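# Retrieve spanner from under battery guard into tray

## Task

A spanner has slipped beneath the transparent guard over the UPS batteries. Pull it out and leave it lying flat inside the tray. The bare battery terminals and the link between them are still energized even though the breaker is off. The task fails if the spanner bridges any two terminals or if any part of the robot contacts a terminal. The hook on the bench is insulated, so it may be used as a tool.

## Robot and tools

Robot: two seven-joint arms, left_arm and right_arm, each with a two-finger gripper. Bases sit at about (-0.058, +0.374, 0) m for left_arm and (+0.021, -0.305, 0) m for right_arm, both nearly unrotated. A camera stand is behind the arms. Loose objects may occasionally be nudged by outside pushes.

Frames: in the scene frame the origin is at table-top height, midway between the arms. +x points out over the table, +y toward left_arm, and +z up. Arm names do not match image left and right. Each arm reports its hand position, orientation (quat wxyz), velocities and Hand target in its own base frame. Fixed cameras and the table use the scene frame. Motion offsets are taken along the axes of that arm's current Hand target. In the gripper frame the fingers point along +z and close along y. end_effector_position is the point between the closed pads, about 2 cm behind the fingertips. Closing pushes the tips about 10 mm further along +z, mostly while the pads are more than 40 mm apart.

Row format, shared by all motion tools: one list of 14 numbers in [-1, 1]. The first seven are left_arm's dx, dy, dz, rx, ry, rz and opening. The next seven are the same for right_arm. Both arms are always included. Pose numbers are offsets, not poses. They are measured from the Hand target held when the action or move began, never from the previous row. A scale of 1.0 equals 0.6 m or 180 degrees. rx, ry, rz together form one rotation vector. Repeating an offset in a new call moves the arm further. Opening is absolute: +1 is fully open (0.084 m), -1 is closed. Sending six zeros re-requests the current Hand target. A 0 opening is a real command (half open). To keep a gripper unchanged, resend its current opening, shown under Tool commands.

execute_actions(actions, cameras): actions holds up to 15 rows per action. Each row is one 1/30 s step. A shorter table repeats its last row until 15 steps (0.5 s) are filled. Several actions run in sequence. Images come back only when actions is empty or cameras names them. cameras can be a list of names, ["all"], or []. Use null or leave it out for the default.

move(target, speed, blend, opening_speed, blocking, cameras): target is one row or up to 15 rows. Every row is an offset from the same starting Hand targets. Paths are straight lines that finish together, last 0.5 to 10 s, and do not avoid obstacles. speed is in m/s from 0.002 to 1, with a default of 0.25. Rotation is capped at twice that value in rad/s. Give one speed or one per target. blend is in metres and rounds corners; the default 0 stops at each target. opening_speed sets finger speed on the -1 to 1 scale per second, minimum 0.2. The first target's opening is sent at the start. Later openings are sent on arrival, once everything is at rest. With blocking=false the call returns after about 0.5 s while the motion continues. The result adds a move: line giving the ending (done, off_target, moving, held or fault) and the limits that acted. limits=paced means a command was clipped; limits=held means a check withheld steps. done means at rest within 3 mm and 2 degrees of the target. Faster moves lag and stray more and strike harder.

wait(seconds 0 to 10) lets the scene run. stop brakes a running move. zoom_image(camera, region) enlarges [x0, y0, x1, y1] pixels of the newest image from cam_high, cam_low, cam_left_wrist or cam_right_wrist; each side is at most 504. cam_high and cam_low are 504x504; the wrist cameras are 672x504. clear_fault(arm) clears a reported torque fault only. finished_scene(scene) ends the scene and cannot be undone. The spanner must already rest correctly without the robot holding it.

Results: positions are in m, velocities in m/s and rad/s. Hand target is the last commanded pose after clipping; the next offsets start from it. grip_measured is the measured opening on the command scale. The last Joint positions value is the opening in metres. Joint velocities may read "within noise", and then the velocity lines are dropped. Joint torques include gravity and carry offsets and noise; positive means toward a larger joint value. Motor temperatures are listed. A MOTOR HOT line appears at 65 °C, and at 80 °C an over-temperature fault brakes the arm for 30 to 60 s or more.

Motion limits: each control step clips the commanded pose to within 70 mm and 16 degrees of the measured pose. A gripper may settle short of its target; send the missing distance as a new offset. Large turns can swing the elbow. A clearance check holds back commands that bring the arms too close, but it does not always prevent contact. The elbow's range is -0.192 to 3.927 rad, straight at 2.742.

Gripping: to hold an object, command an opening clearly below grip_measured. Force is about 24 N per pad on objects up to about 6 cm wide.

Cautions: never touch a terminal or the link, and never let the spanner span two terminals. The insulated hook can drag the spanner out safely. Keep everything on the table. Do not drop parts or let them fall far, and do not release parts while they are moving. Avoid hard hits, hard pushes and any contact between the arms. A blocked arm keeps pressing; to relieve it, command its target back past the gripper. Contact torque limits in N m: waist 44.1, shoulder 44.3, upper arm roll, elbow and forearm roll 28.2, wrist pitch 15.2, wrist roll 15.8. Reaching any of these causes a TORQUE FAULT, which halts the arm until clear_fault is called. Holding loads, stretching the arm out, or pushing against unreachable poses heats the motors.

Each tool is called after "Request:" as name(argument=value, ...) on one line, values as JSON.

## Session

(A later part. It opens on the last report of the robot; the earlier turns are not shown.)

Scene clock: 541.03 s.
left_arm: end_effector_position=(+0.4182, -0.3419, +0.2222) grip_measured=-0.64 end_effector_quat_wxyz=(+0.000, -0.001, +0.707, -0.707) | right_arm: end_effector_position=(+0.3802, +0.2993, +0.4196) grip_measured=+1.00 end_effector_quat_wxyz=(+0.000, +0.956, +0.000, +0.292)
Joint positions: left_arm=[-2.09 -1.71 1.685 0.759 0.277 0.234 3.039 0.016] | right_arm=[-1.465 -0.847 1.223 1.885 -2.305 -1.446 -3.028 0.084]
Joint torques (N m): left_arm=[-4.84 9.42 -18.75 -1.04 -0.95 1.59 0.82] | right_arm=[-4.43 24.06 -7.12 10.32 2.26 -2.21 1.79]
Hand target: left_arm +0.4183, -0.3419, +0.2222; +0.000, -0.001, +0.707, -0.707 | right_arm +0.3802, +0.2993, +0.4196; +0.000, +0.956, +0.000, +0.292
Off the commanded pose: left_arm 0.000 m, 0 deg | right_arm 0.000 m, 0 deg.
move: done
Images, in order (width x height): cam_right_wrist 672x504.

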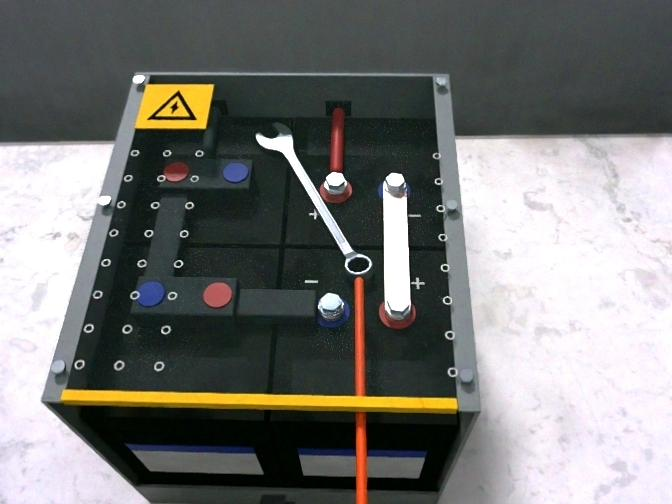

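Request:
move(target=[-0.015,0,0,0,0,0,-1,0,0,0,0,0,0,1], speed=0.05, cameras=["cam_right_wrist"])

Request:
zoom_image(camera="cam_right_wrist", region=[300, 220, 420, 340])

Scene clock: 551.53 s.
left_arm: end_effector_position=(+0.4272, -0.3419, +0.2222) grip_measured=-0.64 end_effector_quat_wxyz=(+0.000, -0.001, +0.707, -0.707) | right_arm: end_effector_position=(+0.3802, +0.2993, +0.4196) grip_measured=+1.00 end_effector_quat_wxyz=(+0.000, +0.956, +0.000, +0.292)
Joint positions: left_arm=[-2.105 -1.714 1.678 0.791 0.274 0.253 3.04 0.016] | right_arm=[-1.465 -0.847 1.223 1.885 -2.305 -1.446 -3.028 0.084]
Joint torques (N m): left_arm=[-4.87 9.46 -18.91 -1.17 -1.09 1.45 0.88] | right_arm=[-4.41 23.43 -7.1 10.31 1.81 -2.14 1.72]
Motor temperatures (°C): left_arm=[35 36 50 40 41 36 45] | right_arm=[44 41 42 38 37 40 42]
Hand target: left_arm +0.4273, -0.3419, +0.2222; +0.000, -0.001, +0.707, -0.707 | right_arm +0.3802, +0.2993, +0.4196; +0.000, +0.956, +0.000, +0.292
Off the commanded pose: left_arm 0.000 m, 0 deg | right_arm 0.000 m, 0 deg.
move: done
Images, in order (width x height): cam_right_wrist 672x504.

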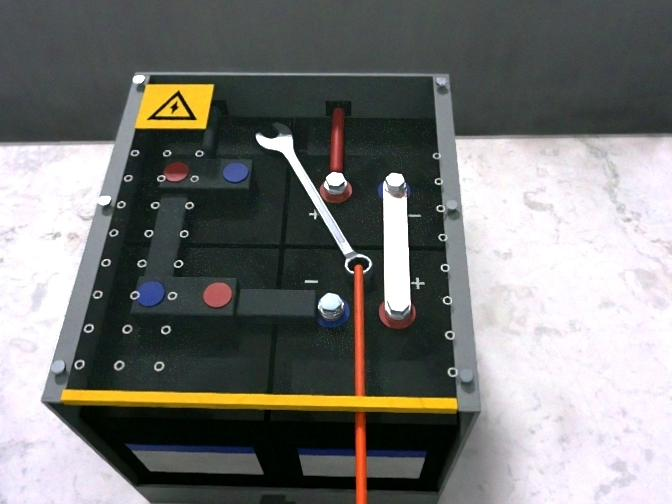

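Scaled by 4.200.

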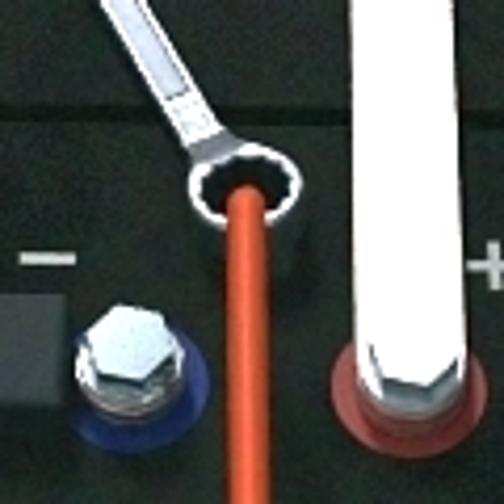

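Request:
move(target=[-0.0225,0,0,0,0,0,-1,0,0,0,0,0,0,1], speed=0.05, cameras=["cam_right_wrist"])

Request:
zoom_image(camera="cam_right_wrist", region=[300, 220, 420, 340])

Scene clock: 559.60 s.
left_arm: end_effector_position=(+0.4407, -0.3419, +0.2222) grip_measured=-0.64 end_effector_quat_wxyz=(+0.000, -0.001, +0.707, -0.707) | right_arm: end_effector_position=(+0.3802, +0.2993, +0.4196) grip_measured=+1.00 end_effector_quat_wxyz=(+0.000, +0.956, +0.000, +0.292)
Joint positions: left_arm=[-2.127 -1.719 1.667 0.841 0.269 0.28 3.042 0.016] | right_arm=[-1.465 -0.847 1.223 1.885 -2.305 -1.446 -3.028 0.084]
Joint torques (N m): left_arm=[-5.24 10.37 -19.42 -1.03 -0.95 1.56 0.77] | right_arm=[-4.31 22.85 -7.41 10.2 1.36 -2.14 1.79]
Hand target: left_arm +0.4408, -0.3419, +0.2222; +0.000, -0.001, +0.707, -0.707 | right_arm +0.3802, +0.2993, +0.4196; +0.000, +0.956, +0.000, +0.292
Off the commanded pose: left_arm 0.000 m, 0 deg | right_arm 0.000 m, 0 deg.
move: done
Images, in order (width x height): cam_right_wrist 672x504.

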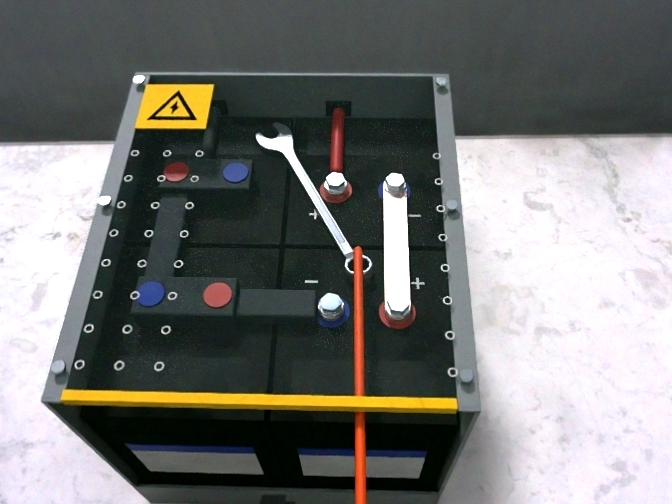

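Scaled by 4.200.

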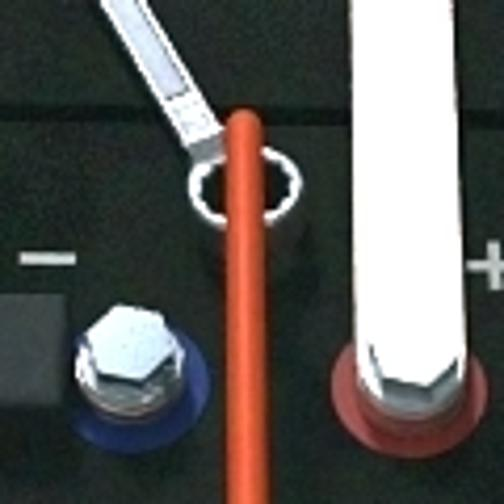

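Request:
move(target=[[-0.0075,0,0,0,0,0,-1,0,0,0,0,0,0,1],[-0.0075,0.015,0,0,0,0,-1,0,0,0,0,0,0,1]], speed=0.03, cameras=["cam_right_wrist"])

Request:
zoom_image(camera="cam_right_wrist", region=[300, 220, 420, 340])

Scene clock: 571.53 s.
left_arm: end_effector_position=(+0.4452, -0.3419, +0.2132) grip_measured=-0.64 end_effector_quat_wxyz=(+0.000, -0.001, +0.707, -0.707) | right_arm: end_effector_position=(+0.3802, +0.2993, +0.4196) grip_measured=+1.00 end_effector_quat_wxyz=(+0.000, +0.956, +0.000, +0.292)
Joint positions: left_arm=[-2.133 -1.733 1.68 0.861 0.273 0.292 3.058 0.016] | right_arm=[-1.465 -0.847 1.223 1.885 -2.305 -1.446 -3.028 0.084]
Joint torques (N m): left_arm=[4.68 10.48 -14.96 -1.37 3.78 1.57 0.67] | right_arm=[-4.42 22.41 -7.62 10.27 1.18 -2.12 1.64]
Hand target: left_arm +0.4452, -0.3419, +0.2132; +0.000, -0.001, +0.707, -0.707 | right_arm +0.3802, +0.2993, +0.4196; +0.000, +0.956, +0.000, +0.292
Off the commanded pose: left_arm 0.000 m, 0 deg | right_arm 0.000 m, 0 deg.
move: done
Images, in order (width x height): cam_right_wrist 672x504.

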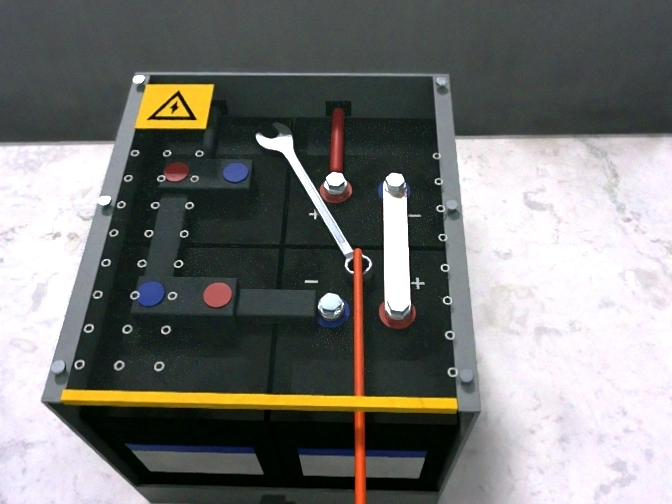

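Scaled by 4.200.

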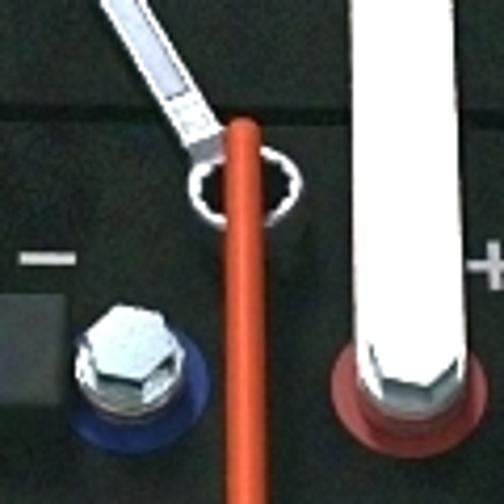

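Request:
move(target=[0.02,0,0,0,0,0,-1,0,0,0,0,0,0,1], speed=0.04, cameras=["cam_right_wrist"])

Request:
zoom_image(camera="cam_right_wrist", region=[230, 100, 430, 340])

Scene clock: 576.73 s.
left_arm: end_effector_position=(+0.4333, -0.3419, +0.2132) grip_measured=-0.64 end_effector_quat_wxyz=(+0.000, -0.001, +0.707, -0.707) | right_arm: end_effector_position=(+0.3802, +0.2993, +0.4196) grip_measured=+1.00 end_effector_quat_wxyz=(+0.000, +0.956, +0.000, +0.292)
Joint positions: left_arm=[-2.113 -1.729 1.691 0.817 0.278 0.268 3.057 0.016] | right_arm=[-1.465 -0.847 1.223 1.885 -2.305 -1.446 -3.028 0.084]
Joint torques (N m): left_arm=[3.8 21.47 -14.53 -7.41 3.82 -1.72 -0.97] | right_arm=[-3.99 22.12 -7.77 10.25 0.78 -2.17 1.71]
Hand target: left_arm +0.4332, -0.3419, +0.2132; +0.000, -0.001, +0.707, -0.707 | right_arm +0.3802, +0.2993, +0.4196; +0.000, +0.956, +0.000, +0.292
Off the commanded pose: left_arm 0.000 m, 0 deg | right_arm 0.000 m, 0 deg.
move: done
Images, in order (width x height): cam_right_wrist 672x504.

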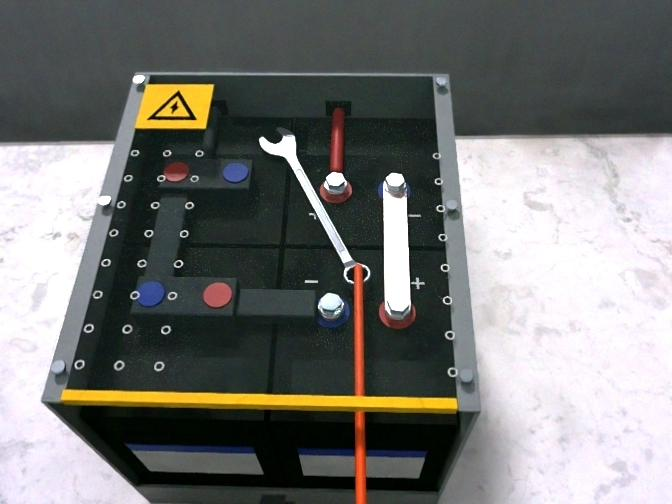

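Scaled by 2.100.

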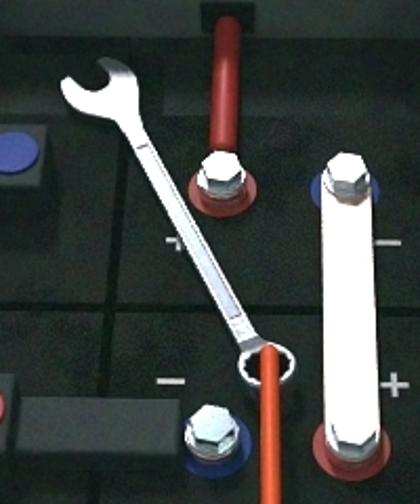

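Request:
move(target=[[0.008,0,0.0075,0,0,0,-1,0,0,0,0,0,0,1],[0.033,0,0.0075,0,0,0,-1,0,0,0,0,0,0,1]], speed=0.04, cameras=["cam_right_wrist"])

Request:
zoom_image(camera="cam_right_wrist", region=[230, 100, 430, 340])

Scene clock: 591.10 s.
left_arm: end_effector_position=(+0.4135, -0.3464, +0.2132) grip_measured=-0.64 end_effector_quat_wxyz=(+0.000, -0.001, +0.707, -0.707) | right_arm: end_effector_position=(+0.3802, +0.2993, +0.4196) grip_measured=+1.00 end_effector_quat_wxyz=(+0.000, +0.956, +0.000, +0.292)
Joint positions: left_arm=[-2.097 -1.721 1.707 0.751 0.285 0.216 3.055 0.016] | right_arm=[-1.465 -0.847 1.223 1.885 -2.305 -1.446 -3.028 0.084]
Joint torques (N m): left_arm=[4.59 20.47 -13.99 -7.63 3.86 -1.69 -0.98] | right_arm=[-4.26 21.64 -8 10.23 0.47 -2.18 1.7]
Hand target: left_arm +0.4134, -0.3464, +0.2132; +0.000, -0.001, +0.707, -0.707 | right_arm +0.3802, +0.2993, +0.4196; +0.000, +0.956, +0.000, +0.292
Off the commanded pose: left_arm 0.000 m, 0 deg | right_arm 0.000 m, 0 deg.
move: done
Images, in order (width x height): cam_right_wrist 672x504.

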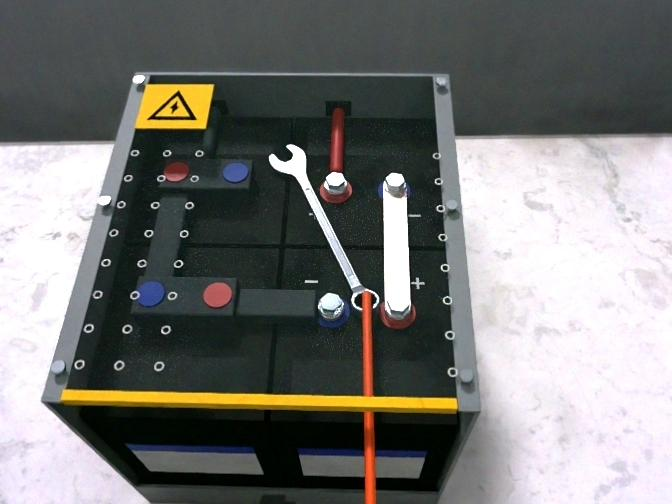

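Scaled by 2.100.

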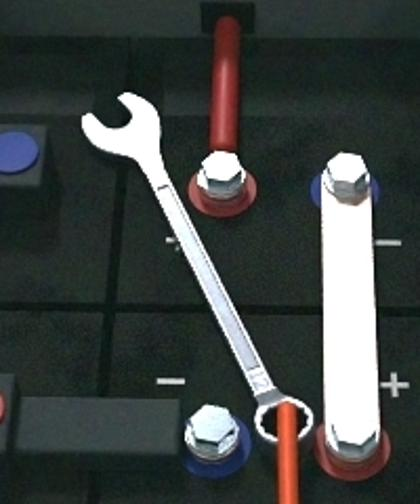

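Request:
move(target=[[0.0333,0,0,0,0,0,-1,0,0,0,0,0,0,1],[0.045,0,0.0083,0,0,0,-1,0,0,0,0,0,0,1]], speed=0.04, cameras=["cam_right_wrist"])

Request:
zoom_image(camera="cam_right_wrist", region=[230, 140, 430, 380])

Scene clock: 604.57 s.
left_arm: end_effector_position=(+0.3865, -0.3514, +0.2132) grip_measured=-0.64 end_effector_quat_wxyz=(+0.000, -0.001, +0.707, -0.707) | right_arm: end_effector_position=(+0.3802, +0.2993, +0.4196) grip_measured=+1.00 end_effector_quat_wxyz=(+0.000, +0.956, +0.000, +0.292)
Joint positions: left_arm=[-2.076 -1.709 1.729 0.662 0.296 0.147 3.053 0.016] | right_arm=[-1.465 -0.847 1.223 1.885 -2.305 -1.446 -3.028 0.084]
Joint torques (N m): left_arm=[-5.24 19.02 -13.45 -7.63 4.08 -1.68 -0.99] | right_arm=[-4.04 20.87 -8.17 10.23 0 -2.08 1.63]
Hand target: left_arm +0.3865, -0.3514, +0.2132; +0.000, -0.001, +0.707, -0.707 | right_arm +0.3802, +0.2993, +0.4196; +0.000, +0.956, +0.000, +0.292
Off the commanded pose: left_arm 0.000 m, 0 deg | right_arm 0.000 m, 0 deg.
move: done
Images, in order (width x height): cam_right_wrist 672x504.

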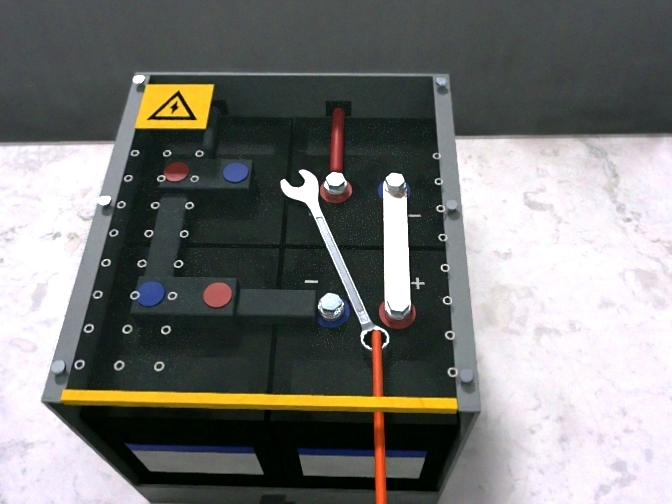

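Scaled by 2.100.

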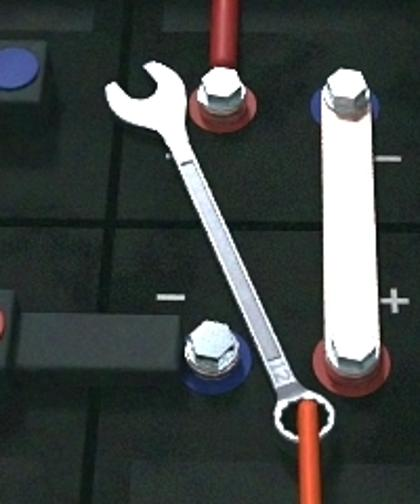

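Request:
move(target=[[0.012,0,0.015,0,0,0,-1,0,0,0,0,0,0,1]], speed=0.03, cameras=["cam_right_wrist"])

Request:
zoom_image(camera="cam_right_wrist", region=[230, 140, 430, 380])

Scene clock: 618.80 s.
left_arm: end_effector_position=(+0.3793, -0.3604, +0.2132) grip_measured=-0.64 end_effector_quat_wxyz=(+0.000, -0.001, +0.707, -0.707) | right_arm: end_effector_position=(+0.3802, +0.2993, +0.4196) grip_measured=+1.00 end_effector_quat_wxyz=(+0.000, +0.956, +0.000, +0.292)
Joint positions: left_arm=[-2.1 -1.705 1.734 0.648 0.299 0.109 3.051 0.016] | right_arm=[-1.465 -0.847 1.223 1.885 -2.305 -1.446 -3.028 0.084]
Joint torques (N m): left_arm=[-5.39 19.31 -13.28 -7.74 4.12 -1.63 -1.02] | right_arm=[-3.99 20.72 -8.44 10.2 -0.26 -2.11 1.55]
Hand target: left_arm +0.3793, -0.3604, +0.2132; +0.000, -0.001, +0.707, -0.707 | right_arm +0.3802, +0.2993, +0.4196; +0.000, +0.956, +0.000, +0.292
Off the commanded pose: left_arm 0.000 m, 0 deg | right_arm 0.000 m, 0 deg.
move: done
Images, in order (width x height): cam_right_wrist 672x504.

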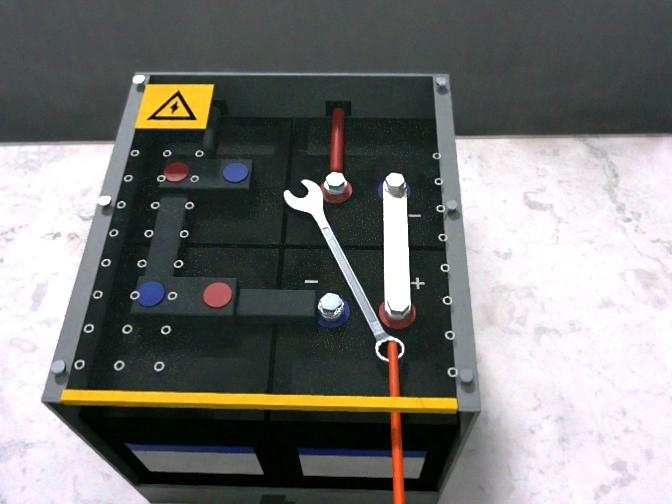

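Scaled by 2.100.

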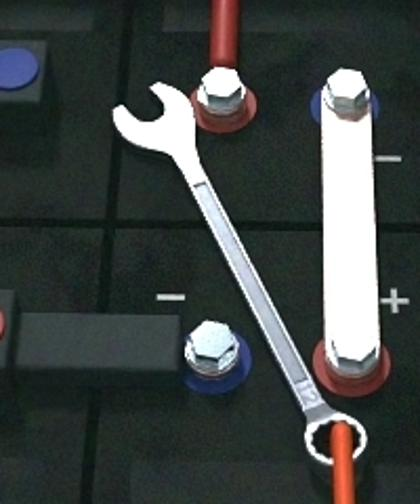

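Request:
move(target=[[-0.003,-0.0155,0,0,0,0,-1,0,0,0,0,0,0,1],[0.015,-0.0155,0,0,0,0,-1,0,0,0,0,0,0,1]], speed=0.04, cameras=["cam_right_wrist"])

Request:
zoom_image(camera="cam_right_wrist", region=[230, 140, 430, 380])

Scene clock: 673.20 s.
left_arm: end_effector_position=(+0.3703, -0.3604, +0.2226) grip_measured=-0.64 end_effector_quat_wxyz=(+0.000, -0.001, +0.707, -0.707) | right_arm: end_effector_position=(+0.3802, +0.2993, +0.4196) grip_measured=+1.00 end_effector_quat_wxyz=(+0.000, +0.956, +0.000, +0.292)
Joint positions: left_arm=[-2.091 -1.686 1.719 0.614 0.295 0.085 3.032 0.016] | right_arm=[-1.465 -0.847 1.223 1.885 -2.305 -1.446 -3.028 0.084]
Joint torques (N m): left_arm=[4.49 19.03 -13.09 -7.14 4.13 -1.86 -0.23] | right_arm=[-3.87 20.09 -8.61 10.06 -0.64 -2.16 1.61]
Hand target: left_arm +0.3703, -0.3604, +0.2226; +0.000, -0.001, +0.707, -0.707 | right_arm +0.3802, +0.2993, +0.4196; +0.000, +0.956, +0.000, +0.292
Off the commanded pose: left_arm 0.000 m, 0 deg | right_arm 0.000 m, 0 deg.
move: done
Images, in order (width x height): cam_right_wrist 672x504.

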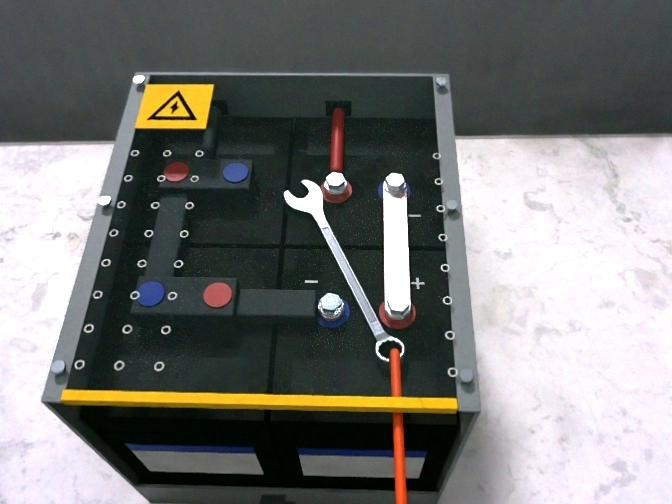

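Scaled by 2.100.

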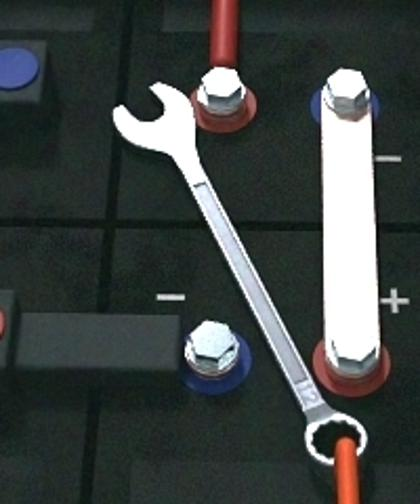

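Request:
move(target=[[0.2,0,0,0,0,0,-1,0,0,0,0,0,0,1],[0.0658,0.121,-0.530,-0.498,0.0505,0.0505,-1,0,0,0,0,0,0,1],[0.0658,0.3293,-0.530,-0.498,0.0505,0.0505,-1,0,0,0,0,0,0,1]], speed=[0.15,0.45,0.12], blend=[0.01,0,0], cameras=["cam_left_wrist","cam_high","cam_right_wrist"])

Scene clock: 693.80 s.
left_arm: end_effector_position=(+0.3303, -0.0424, +0.0251) grip_measured=-0.64 end_effector_quat_wxyz=(-0.001, +0.101, +0.995, +0.000) | right_arm: end_effector_position=(+0.3802, +0.2993, +0.4196) grip_measured=+1.00 end_effector_quat_wxyz=(+0.000, +0.956, +0.000, +0.292)
Joint positions: left_arm=[-1.646 -0.34 1.641 0.443 0.712 0.533 2.702 0.016] | right_arm=[-1.465 -0.847 1.223 1.885 -2.305 -1.446 -3.028 0.084]
Joint torques (N m): left_arm=[-5.4 9.56 -2.23 16.27 -2.09 -3.24 0.88] | right_arm=[-3.62 19 -9 9.94 -1.35 -2.16 1.56]
Hand target: left_arm +0.3303, -0.0424, +0.0251; -0.001, +0.101, +0.995, +0.000 | right_arm +0.3802, +0.2993, +0.4196; +0.000, +0.956, +0.000, +0.292
Off the commanded pose: left_arm 0.000 m, 0 deg | right_arm 0.000 m, 0 deg.
move: done
Images, in order (width x height): cam_high 504x504, cam_left_wrist 672x504, cam_right_wrist 672x504.

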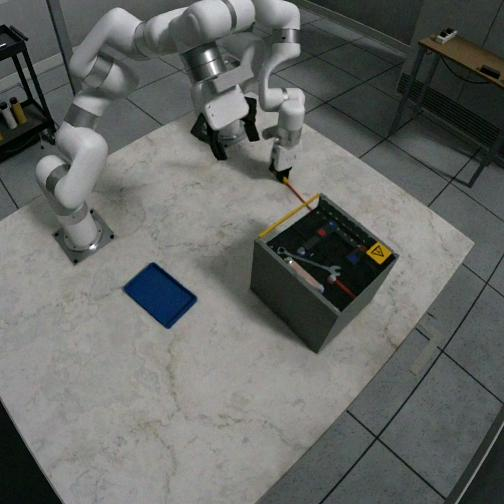

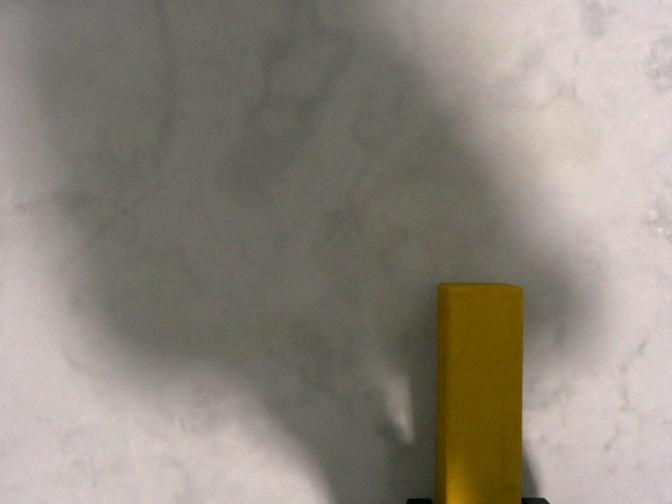

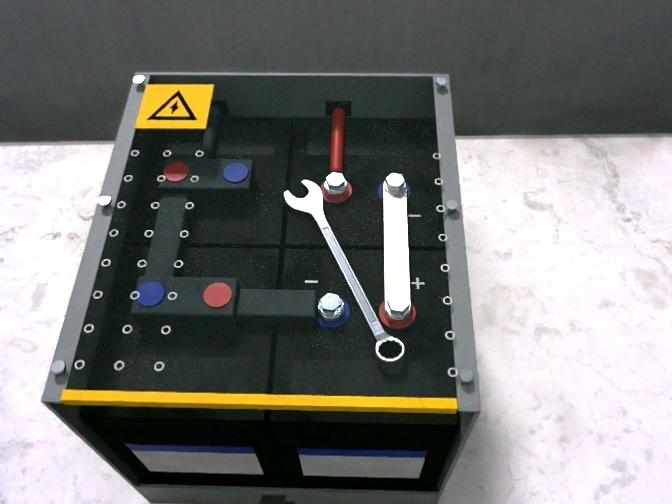

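Request:
move(target=[0,0,0,0,0,0,-1,-0.1082,-0.0365,0.3743,-0.101,0.3064,0.0537,-0.333], speed=0.35, cameras=["cam_right_wrist","cam_high"])

Scene clock: 719.80 s.
left_arm: end_effector_position=(+0.3303, -0.0424, +0.0251) grip_measured=-0.64 end_effector_quat_wxyz=(-0.001, +0.101, +0.995, +0.000) | right_arm: end_effector_position=(+0.4518, +0.3211, +0.1971) grip_measured=-0.35 end_effector_quat_wxyz=(+0.122, +0.698, -0.122, +0.695)
Joint positions: left_arm=[-1.646 -0.34 1.641 0.443 0.712 0.533 2.702 0.016] | right_arm=[-1.254 -2.061 1.194 1.489 -2.284 -0.841 -2.084 0.029]
Joint torques (N m): left_arm=[-5.02 9.46 -2.07 16.28 -2.35 -1.76 0.37] | right_arm=[-4.56 6.83 -14.09 -7.47 -4.29 -0.52 1.82]
Motor temperatures (°C): left_arm=[35 37 44 45 41 36 45] | right_arm=[44 40 44 38 37 40 41]
Hand target: left_arm +0.3303, -0.0424, +0.0251; -0.001, +0.101, +0.995, +0.000 | right_arm +0.4519, +0.3211, +0.1970; +0.122, +0.698, -0.122, +0.695
Off the commanded pose: left_arm 0.000 m, 0 deg | right_arm 0.000 m, 0 deg.
joint sent to its limit (right arm) — joint 2 (shoulder), lower limit. The joint targets still meet the commanded pose.
move: done
Images, in order (width x height): cam_high 504x504, cam_right_wrist 672x504.

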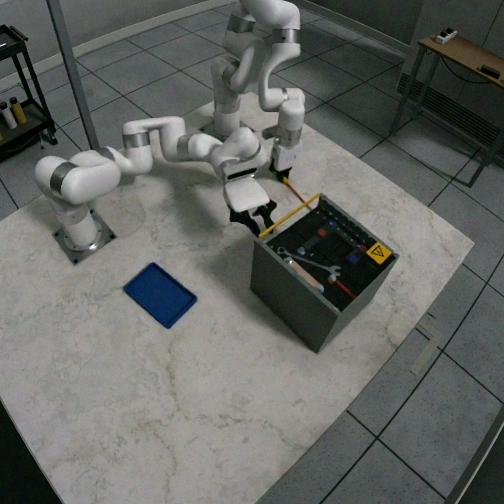

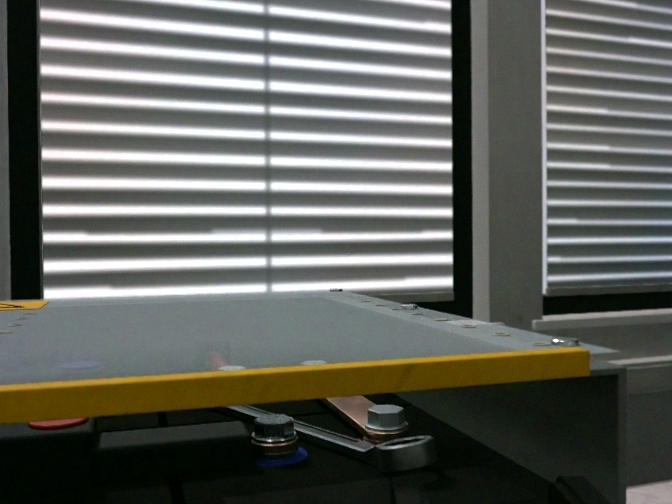

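Request:
zoom_image(camera="cam_right_wrist", region=[330, 370, 672, 504])

Request:
zoom_image(camera="cam_high", region=[200, 150, 350, 300])

Scaled by 1.474.

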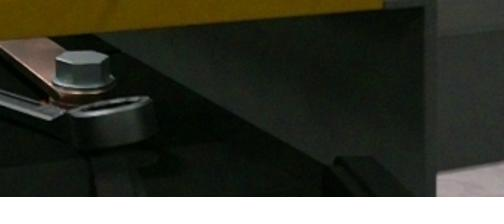

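Scaled by 3.360.

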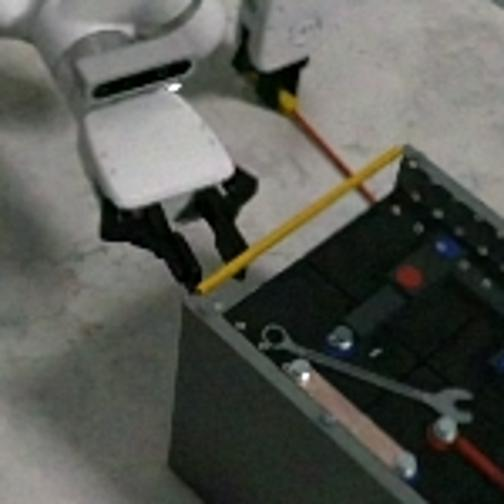

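Request:
zoom_image(camera="cam_right_wrist", region=[360, 424, 460, 504])

Request:
zoom_image(camera="cam_right_wrist", region=[530, 424, 630, 504])

Scaled by 5.040.

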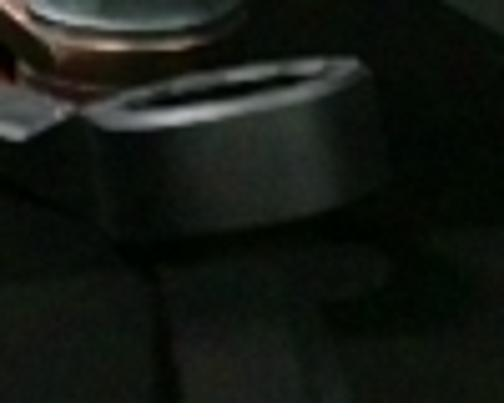

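Scaled by 5.040.

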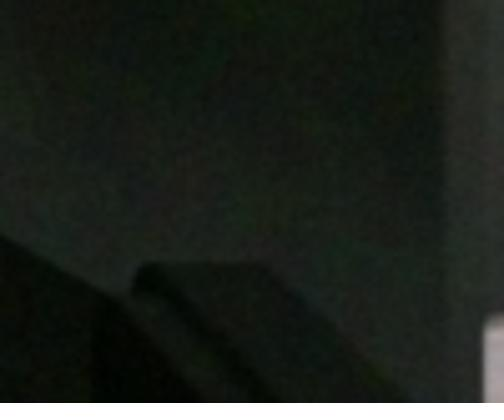

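Request:
move(target=[[0,0,0,0,0,0,-1,0.0017,-0.0183,0,0,0,0,-0.333],[0,0,0,0,0,0,-1,0.0017,-0.0183,0.05,0,0,0,-0.333]], speed=0.1, cameras=["cam_right_wrist"])

Request:
zoom_image(camera="cam_right_wrist", region=[350, 354, 600, 504])

Scene clock: 756.33 s.
left_arm: end_effector_position=(+0.3303, -0.0424, +0.0251) grip_measured=-0.64 end_effector_quat_wxyz=(-0.001, +0.101, +0.995, +0.000) | right_arm: end_effector_position=(+0.4529, +0.3488, +0.1975) grip_measured=-0.35 end_effector_quat_wxyz=(+0.106, +0.702, -0.106, +0.696)
Joint positions: left_arm=[-1.646 -0.34 1.641 0.443 0.712 0.533 2.702 0.016] | right_arm=[-1.277 -2.045 1.17 1.566 -2.285 -0.848 -2.066 0.029]
Joint torques (N m): left_arm=[-5.22 9.73 -2.29 15.7 -2.19 -1.19 0.78] | right_arm=[3.78 24.52 -10.42 -11.09 -0.95 2.91 0.07]
Hand target: left_arm +0.3303, -0.0424, +0.0251; -0.001, +0.101, +0.995, +0.000 | right_arm +0.4529, +0.3488, +0.1975; +0.106, +0.702, -0.106, +0.696 (not the last commanded pose)
Tool commands: left_gripper/opening=-1.0 right_gripper/opening=-0.333
Off the commanded pose: left_arm 0.000 m, 0 deg | right_arm 0.041 m, 3 deg.
TORQUE FAULT: the external load on joint 1 (waist) of the right arm reached its load limit, and that arm stopped. The contact can be on any part of that arm beyond that joint, not only on its tool. A torque fault puts only its own arm into a fault stop. That arm's remaining commands of this call were not run. The hold on joint 1 (waist) of that arm was moved back by the arm itself, up to 3 degrees, as the stop began. That arm is still stopped at the end of this call. While its stop runs, that arm, its gripper or tool too, takes no new command.
CLEAR FAULT: the right arm stays stopped (state 4) until you call clear_fault(arm="right_arm").
End effector pose when the fault began: right_arm: position (+0.4704, +0.3252, +0.1974), quat_wxyz (+0.123, +0.699, -0.124, +0.693)
Joint positions when the fault began: right_arm=[-1.328 -2.045 1.17 1.566 -2.285 -0.846 -2.066 0.029]
move: fault (right_arm)
Images, in order (width x height): cam_right_wrist 672x504.

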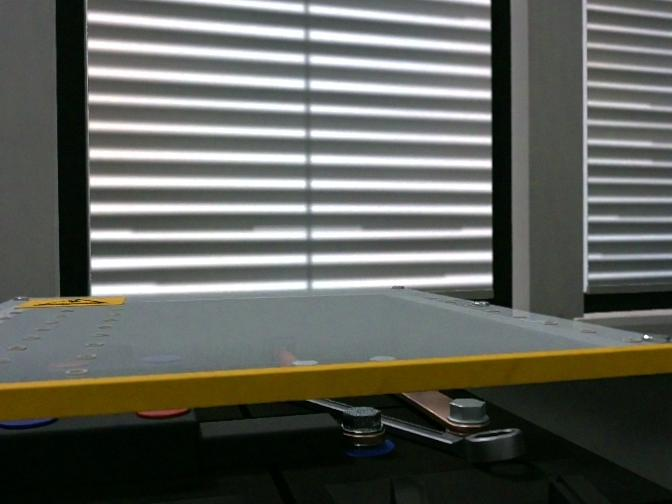

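Scaled by 2.016.

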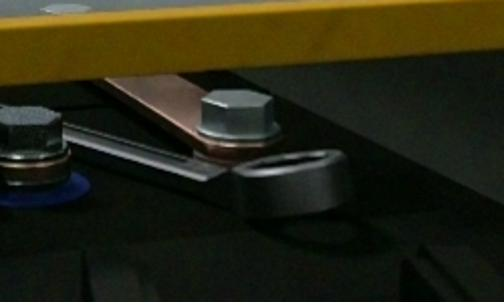

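Request:
clear_fault(arm="right_arm")

Request:
move(target=[0,0,0,0,0,0,-1,0.0075,0.0257,-0.0048,-0.0147,0,0,-0.333], speed=0.05, cameras=["cam_right_wrist","cam_low","cam_high"])

Request:
zoom_image(camera="cam_right_wrist", region=[350, 354, 600, 504])

Request:
zoom_image(camera="cam_low", region=[180, 150, 380, 330])

Scene clock: 819.23 s.
left_arm: end_effector_position=(+0.3303, -0.0424, +0.0251) grip_measured=-0.64 end_effector_quat_wxyz=(-0.001, +0.101, +0.995, +0.000) | right_arm: end_effector_position=(+0.4529, +0.3488, +0.1975) grip_measured=-0.35 end_effector_quat_wxyz=(+0.105, +0.702, -0.106, +0.696)
Joint positions: left_arm=[-1.646 -0.34 1.641 0.443 0.712 0.533 2.702 0.016] | right_arm=[-1.277 -2.045 1.17 1.566 -2.285 -0.848 -2.066 0.029]
Joint torques (N m): left_arm=[-4.9 9.67 -2.74 12.19 -1.5 -0.63 0.87] | right_arm=[3.52 24.8 -10.46 -11.14 -0.96 2.89 0.02]
Hand target: left_arm +0.3303, -0.0424, +0.0251; -0.001, +0.101, +0.995, +0.000 | right_arm +0.4529, +0.3488, +0.1975; +0.105, +0.702, -0.106, +0.696 (not the last commanded pose)
Tool commands: left_gripper/opening=-1.0 right_gripper/opening=-0.333
Off the commanded pose: left_arm 0.000 m, 0 deg | right_arm 0.041 m, 3 deg.
TORQUE FAULT, CONTINUED: the right arm's stop, for the torque fault of joint 1 (waist) that an earlier result reported, is over. The call counts as one of the actions that you can send in this scene. The hold on joint 1 (waist) of that arm was moved back by the arm itself, up to 3 degrees, as the stop began. That arm's target is now where it stood when the stop ended, not its last command. That arm's gripper keeps its grip as last carried out, and that arm accepts commands again: back off and push less far.
CLEAR FAULT: your call cleared the right arm's torque fault. If a joint's load stays at its limit, that arm stops again at once.

Scene clock: 820.00 s.
left_arm: end_effector_position=(+0.3303, -0.0424, +0.0251) grip_measured=-0.64 end_effector_quat_wxyz=(-0.001, +0.101, +0.995, +0.000) | right_arm: end_effector_position=(+0.4456, +0.3349, +0.2020) grip_measured=-0.35 end_effector_quat_wxyz=(+0.122, +0.700, -0.122, +0.693)
Joint positions: left_arm=[-1.646 -0.34 1.641 0.443 0.712 0.533 2.702 0.016] | right_arm=[-1.269 -2.045 1.168 1.543 -2.303 -0.881 -2.067 0.029]
Joint torques (N m): left_arm=[-4.84 9.66 -2.57 12.14 -1.56 -0.39 0.72] | right_arm=[4.89 20.14 -14.28 -12.07 -4.38 -0.58 -1.68]
Hand target: left_arm +0.3303, -0.0424, +0.0251; -0.001, +0.101, +0.995, +0.000 | right_arm +0.4456, +0.3349, +0.2020; +0.122, +0.700, -0.122, +0.693
Off the commanded pose: left_arm 0.000 m, 0 deg | right_arm 0.000 m, 0 deg.
move: done
Images, in order (width x height): cam_high 504x504, cam_low 504x504, cam_right_wrist 672x504.

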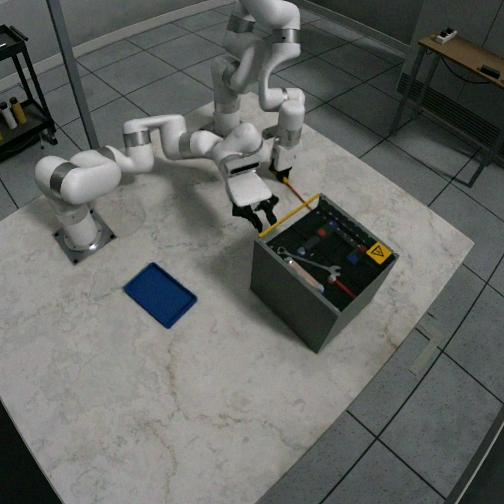

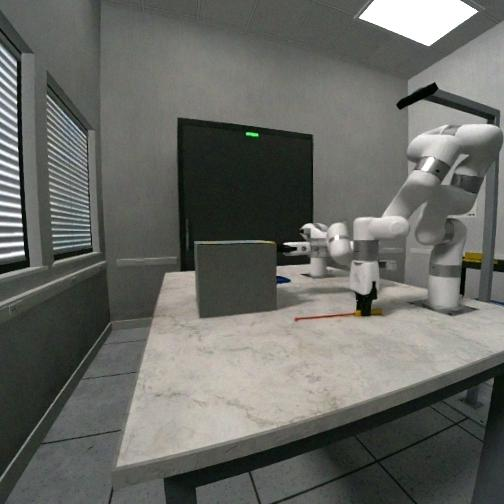

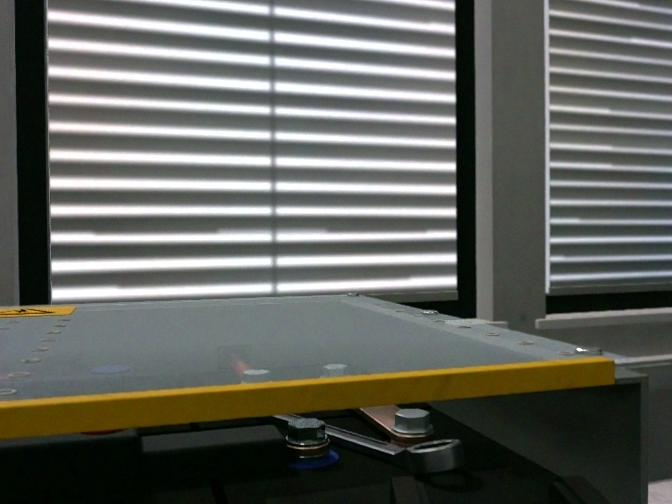

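Scaled by 2.016.

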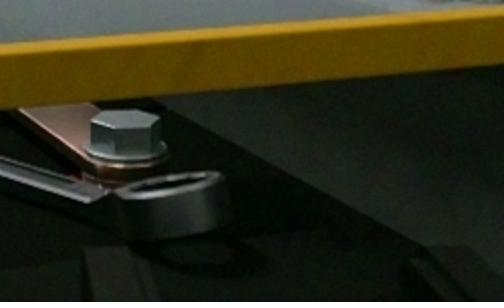

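Scaled by 2.520.

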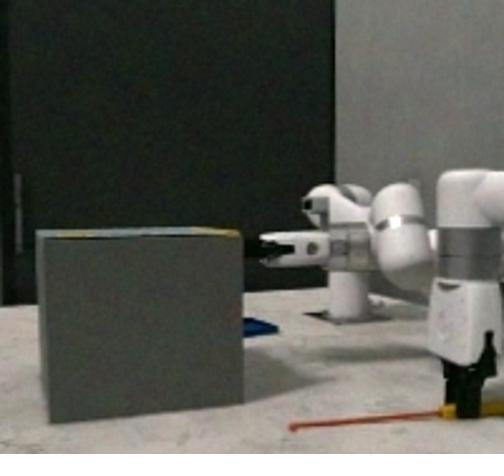

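Request:
zoom_image(camera="cam_low", region=[230, 220, 340, 290])

Scaled by 4.582.

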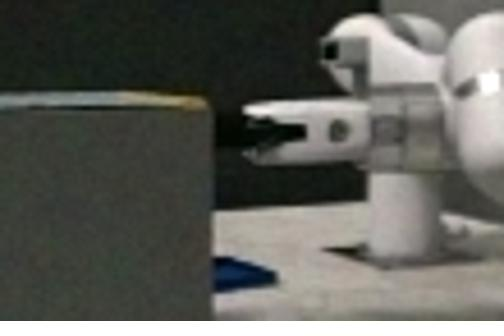

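Request:
move(target=[0,0,0,0,0,0,-1,0.0017,0,0.05,0,0,0,-0.333], speed=0.03, cameras=["cam_right_wrist","cam_low"])

Request:
zoom_image(camera="cam_right_wrist", region=[350, 354, 600, 504])

Request:
zoom_image(camera="cam_low", region=[230, 220, 340, 290])

Scene clock: 838.37 s.
left_arm: end_effector_position=(+0.3303, -0.0424, +0.0251) grip_measured=-0.64 end_effector_quat_wxyz=(-0.001, +0.101, +0.995, +0.000) | right_arm: end_effector_position=(+0.4621, +0.3180, +0.1966) grip_measured=-0.35 end_effector_quat_wxyz=(+0.135, +0.706, -0.139, +0.681)
Joint positions: left_arm=[-1.646 -0.34 1.641 0.443 0.712 0.533 2.702 0.016] | right_arm=[-1.324 -2.03 1.171 1.562 -2.29 -0.89 -2.077 0.029]
Joint torques (N m): left_arm=[-4.66 9.69 -2.53 11.89 -1.49 -0.45 0.77] | right_arm=[-4.39 25.58 -10.48 -11.3 -1.49 -0.42 0.08]
Motor temperatures (°C): left_arm=[34 36 43 44 41 35 45] | right_arm=[44 41 49 38 38 40 41]
Hand target: left_arm +0.3303, -0.0424, +0.0251; -0.001, +0.101, +0.995, +0.000 | right_arm +0.4621, +0.3180, +0.1966; +0.135, +0.706, -0.139, +0.681 (not the last commanded pose)
Tool commands: left_gripper/opening=-1.0 right_gripper/opening=-0.333
Off the commanded pose: left_arm 0.000 m, 0 deg | right_arm 0.015 m, 3 deg.
TORQUE FAULT: the external load on joint 6 (wrist pitch) of the right arm reached its load limit, and that arm stopped. The contact can be on any part of that arm beyond that joint, not only on its tool. A torque fault puts only its own arm into a fault stop. That arm's remaining commands of this call were not run. The hold on joint 6 (wrist pitch) of that arm was moved back by the arm itself, up to 3 degrees, as the stop began. That arm is still stopped at the end of this call. While its stop runs, that arm, its gripper or tool too, takes no new command.
CLEAR FAULT: the right arm stays stopped (state 4) until you call clear_fault(arm="right_arm").
End effector pose when the fault began: right_arm: position (+0.4704, +0.3262, +0.2025), quat_wxyz (+0.122, +0.700, -0.122, +0.693)
Joint positions when the fault began: right_arm=[-1.325 -2.03 1.172 1.561 -2.289 -0.838 -2.077 0.029]
move: fault (right_arm)
Images, in order (width x height): cam_low 504x504, cam_right_wrist 672x504.

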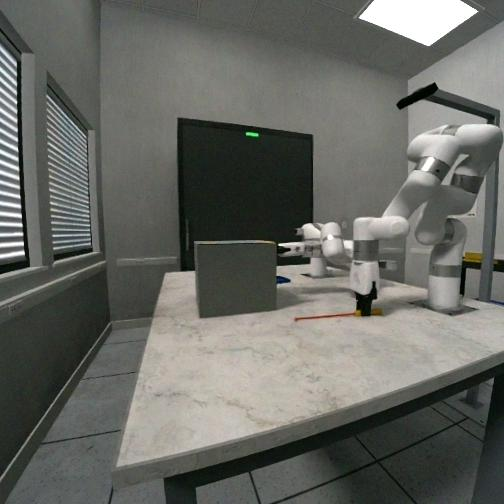

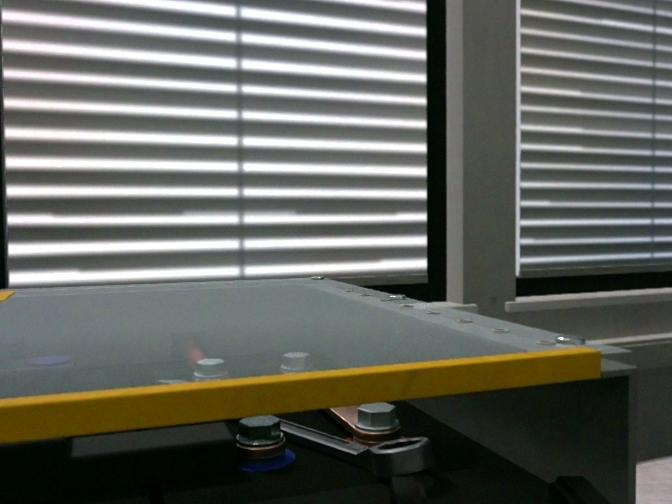

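Scaled by 2.016.

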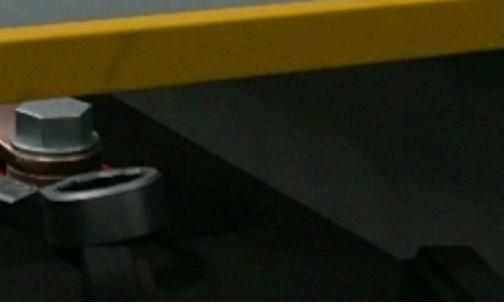

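Scaled by 4.582.

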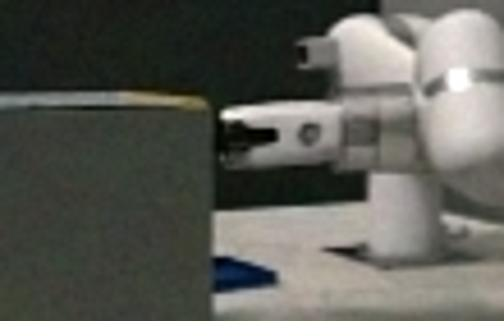

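Request:
clear_fault(arm="right_arm")

Request:
move(target=[[0,0,0,0,0,0,0,0.0085,-0.0155,-0.0363,0.0138,0.0083,-0.0004,-0.333],[0,0,-0.2,0,0,0,0,0.0085,-0.0155,-0.0363,0.0138,0.0083,-0.0004,-0.333],[-0.311,-0.25,-0.4515,0.3009,0.1507,-0.6515,0,0.0085,-0.0155,-0.0363,0.0138,0.0083,-0.0004,-0.333]], speed=[0.1,0.3,0.5], blend=[0,0.03,0], cameras=["cam_left_wrist","cam_high"])

Scene clock: 885.43 s.
left_arm: end_effector_position=(+0.3303, -0.0424, +0.0251) grip_measured=-0.64 end_effector_quat_wxyz=(-0.001, +0.101, +0.995, +0.000) | right_arm: end_effector_position=(+0.4621, +0.3180, +0.1966) grip_measured=-0.35 end_effector_quat_wxyz=(+0.135, +0.706, -0.139, +0.681)
Joint positions: left_arm=[-1.646 -0.34 1.641 0.443 0.712 0.533 2.702 0.016] | right_arm=[-1.324 -2.03 1.171 1.562 -2.29 -0.89 -2.077 0.029]
Joint torques (N m): left_arm=[-4.69 9.57 -3.2 12.17 -1.13 -0.58 0.81] | right_arm=[-4.46 25.54 -10.45 -11.36 -1.4 -0.41 -0.04]
Hand target: left_arm +0.3303, -0.0424, +0.0251; -0.001, +0.101, +0.995, +0.000 | right_arm +0.4621, +0.3180, +0.1966; +0.135, +0.706, -0.139, +0.681 (not the last commanded pose)
Tool commands: left_gripper/opening=-1.0 right_gripper/opening=-0.333
Off the commanded pose: left_arm 0.000 m, 0 deg | right_arm 0.015 m, 3 deg.
TORQUE FAULT, CONTINUED: the right arm's stop, for the torque fault of joint 6 (wrist pitch) that an earlier result reported, is over. The call counts as one of the actions that you can send in this scene. The hold on joint 6 (wrist pitch) of that arm was moved back by the arm itself, up to 3 degrees, as the stop began. That arm's target is now where it stood when the stop ended, not its last command. That arm's gripper keeps its grip as last carried out, and that arm accepts commands again: back off and push less far.
CLEAR FAULT: your call cleared the right arm's torque fault. If a joint's load stays at its limit, that arm stops again at once.

Scene clock: 889.47 s.
left_arm: end_effector_position=(+0.4835, -0.2266, +0.2958) grip_measured=-0.01 end_effector_quat_wxyz=(+0.225, +0.767, -0.486, +0.354) | right_arm: end_effector_position=(+0.4457, +0.3349, +0.2024) grip_measured=-0.35 end_effector_quat_wxyz=(+0.122, +0.700, -0.122, +0.693)
Joint positions: left_arm=[-1.494 -0.402 1.117 0.845 -0.572 0.465 1.281 0.044] | right_arm=[-1.271 -2.049 1.161 1.542 -2.294 -0.884 -2.076 0.029]
Joint torques (N m): left_arm=[-3.75 4.04 -8.23 17.36 -1.57 -3.1 -0.92] | right_arm=[4.86 20.25 -14.34 -10.85 -4.42 2.74 1.78]
Hand target: left_arm +0.4835, -0.2266, +0.2958; +0.225, +0.767, -0.486, +0.354 | right_arm +0.4457, +0.3349, +0.2024; +0.122, +0.700, -0.122, +0.693
Off the commanded pose: left_arm 0.000 m, 0 deg | right_arm 0.000 m, 0 deg.
move: done
Images, in order (width x height): cam_high 504x504, cam_left_wrist 672x504.

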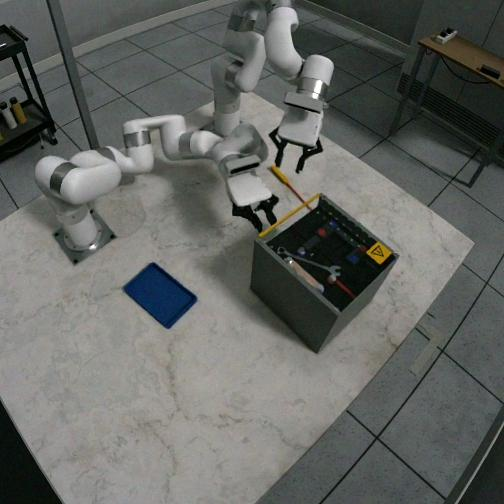

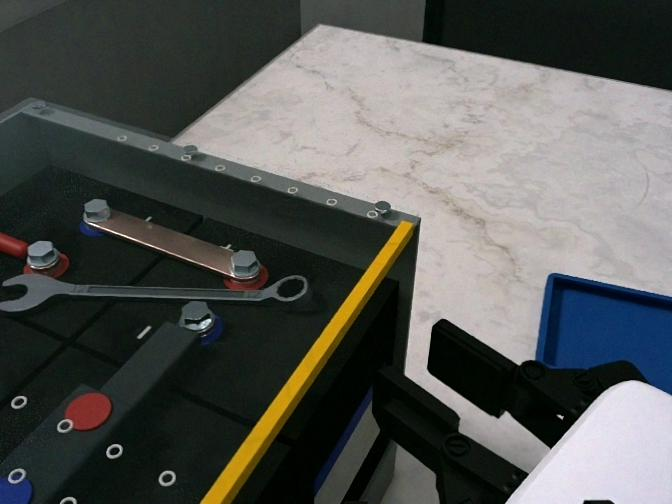

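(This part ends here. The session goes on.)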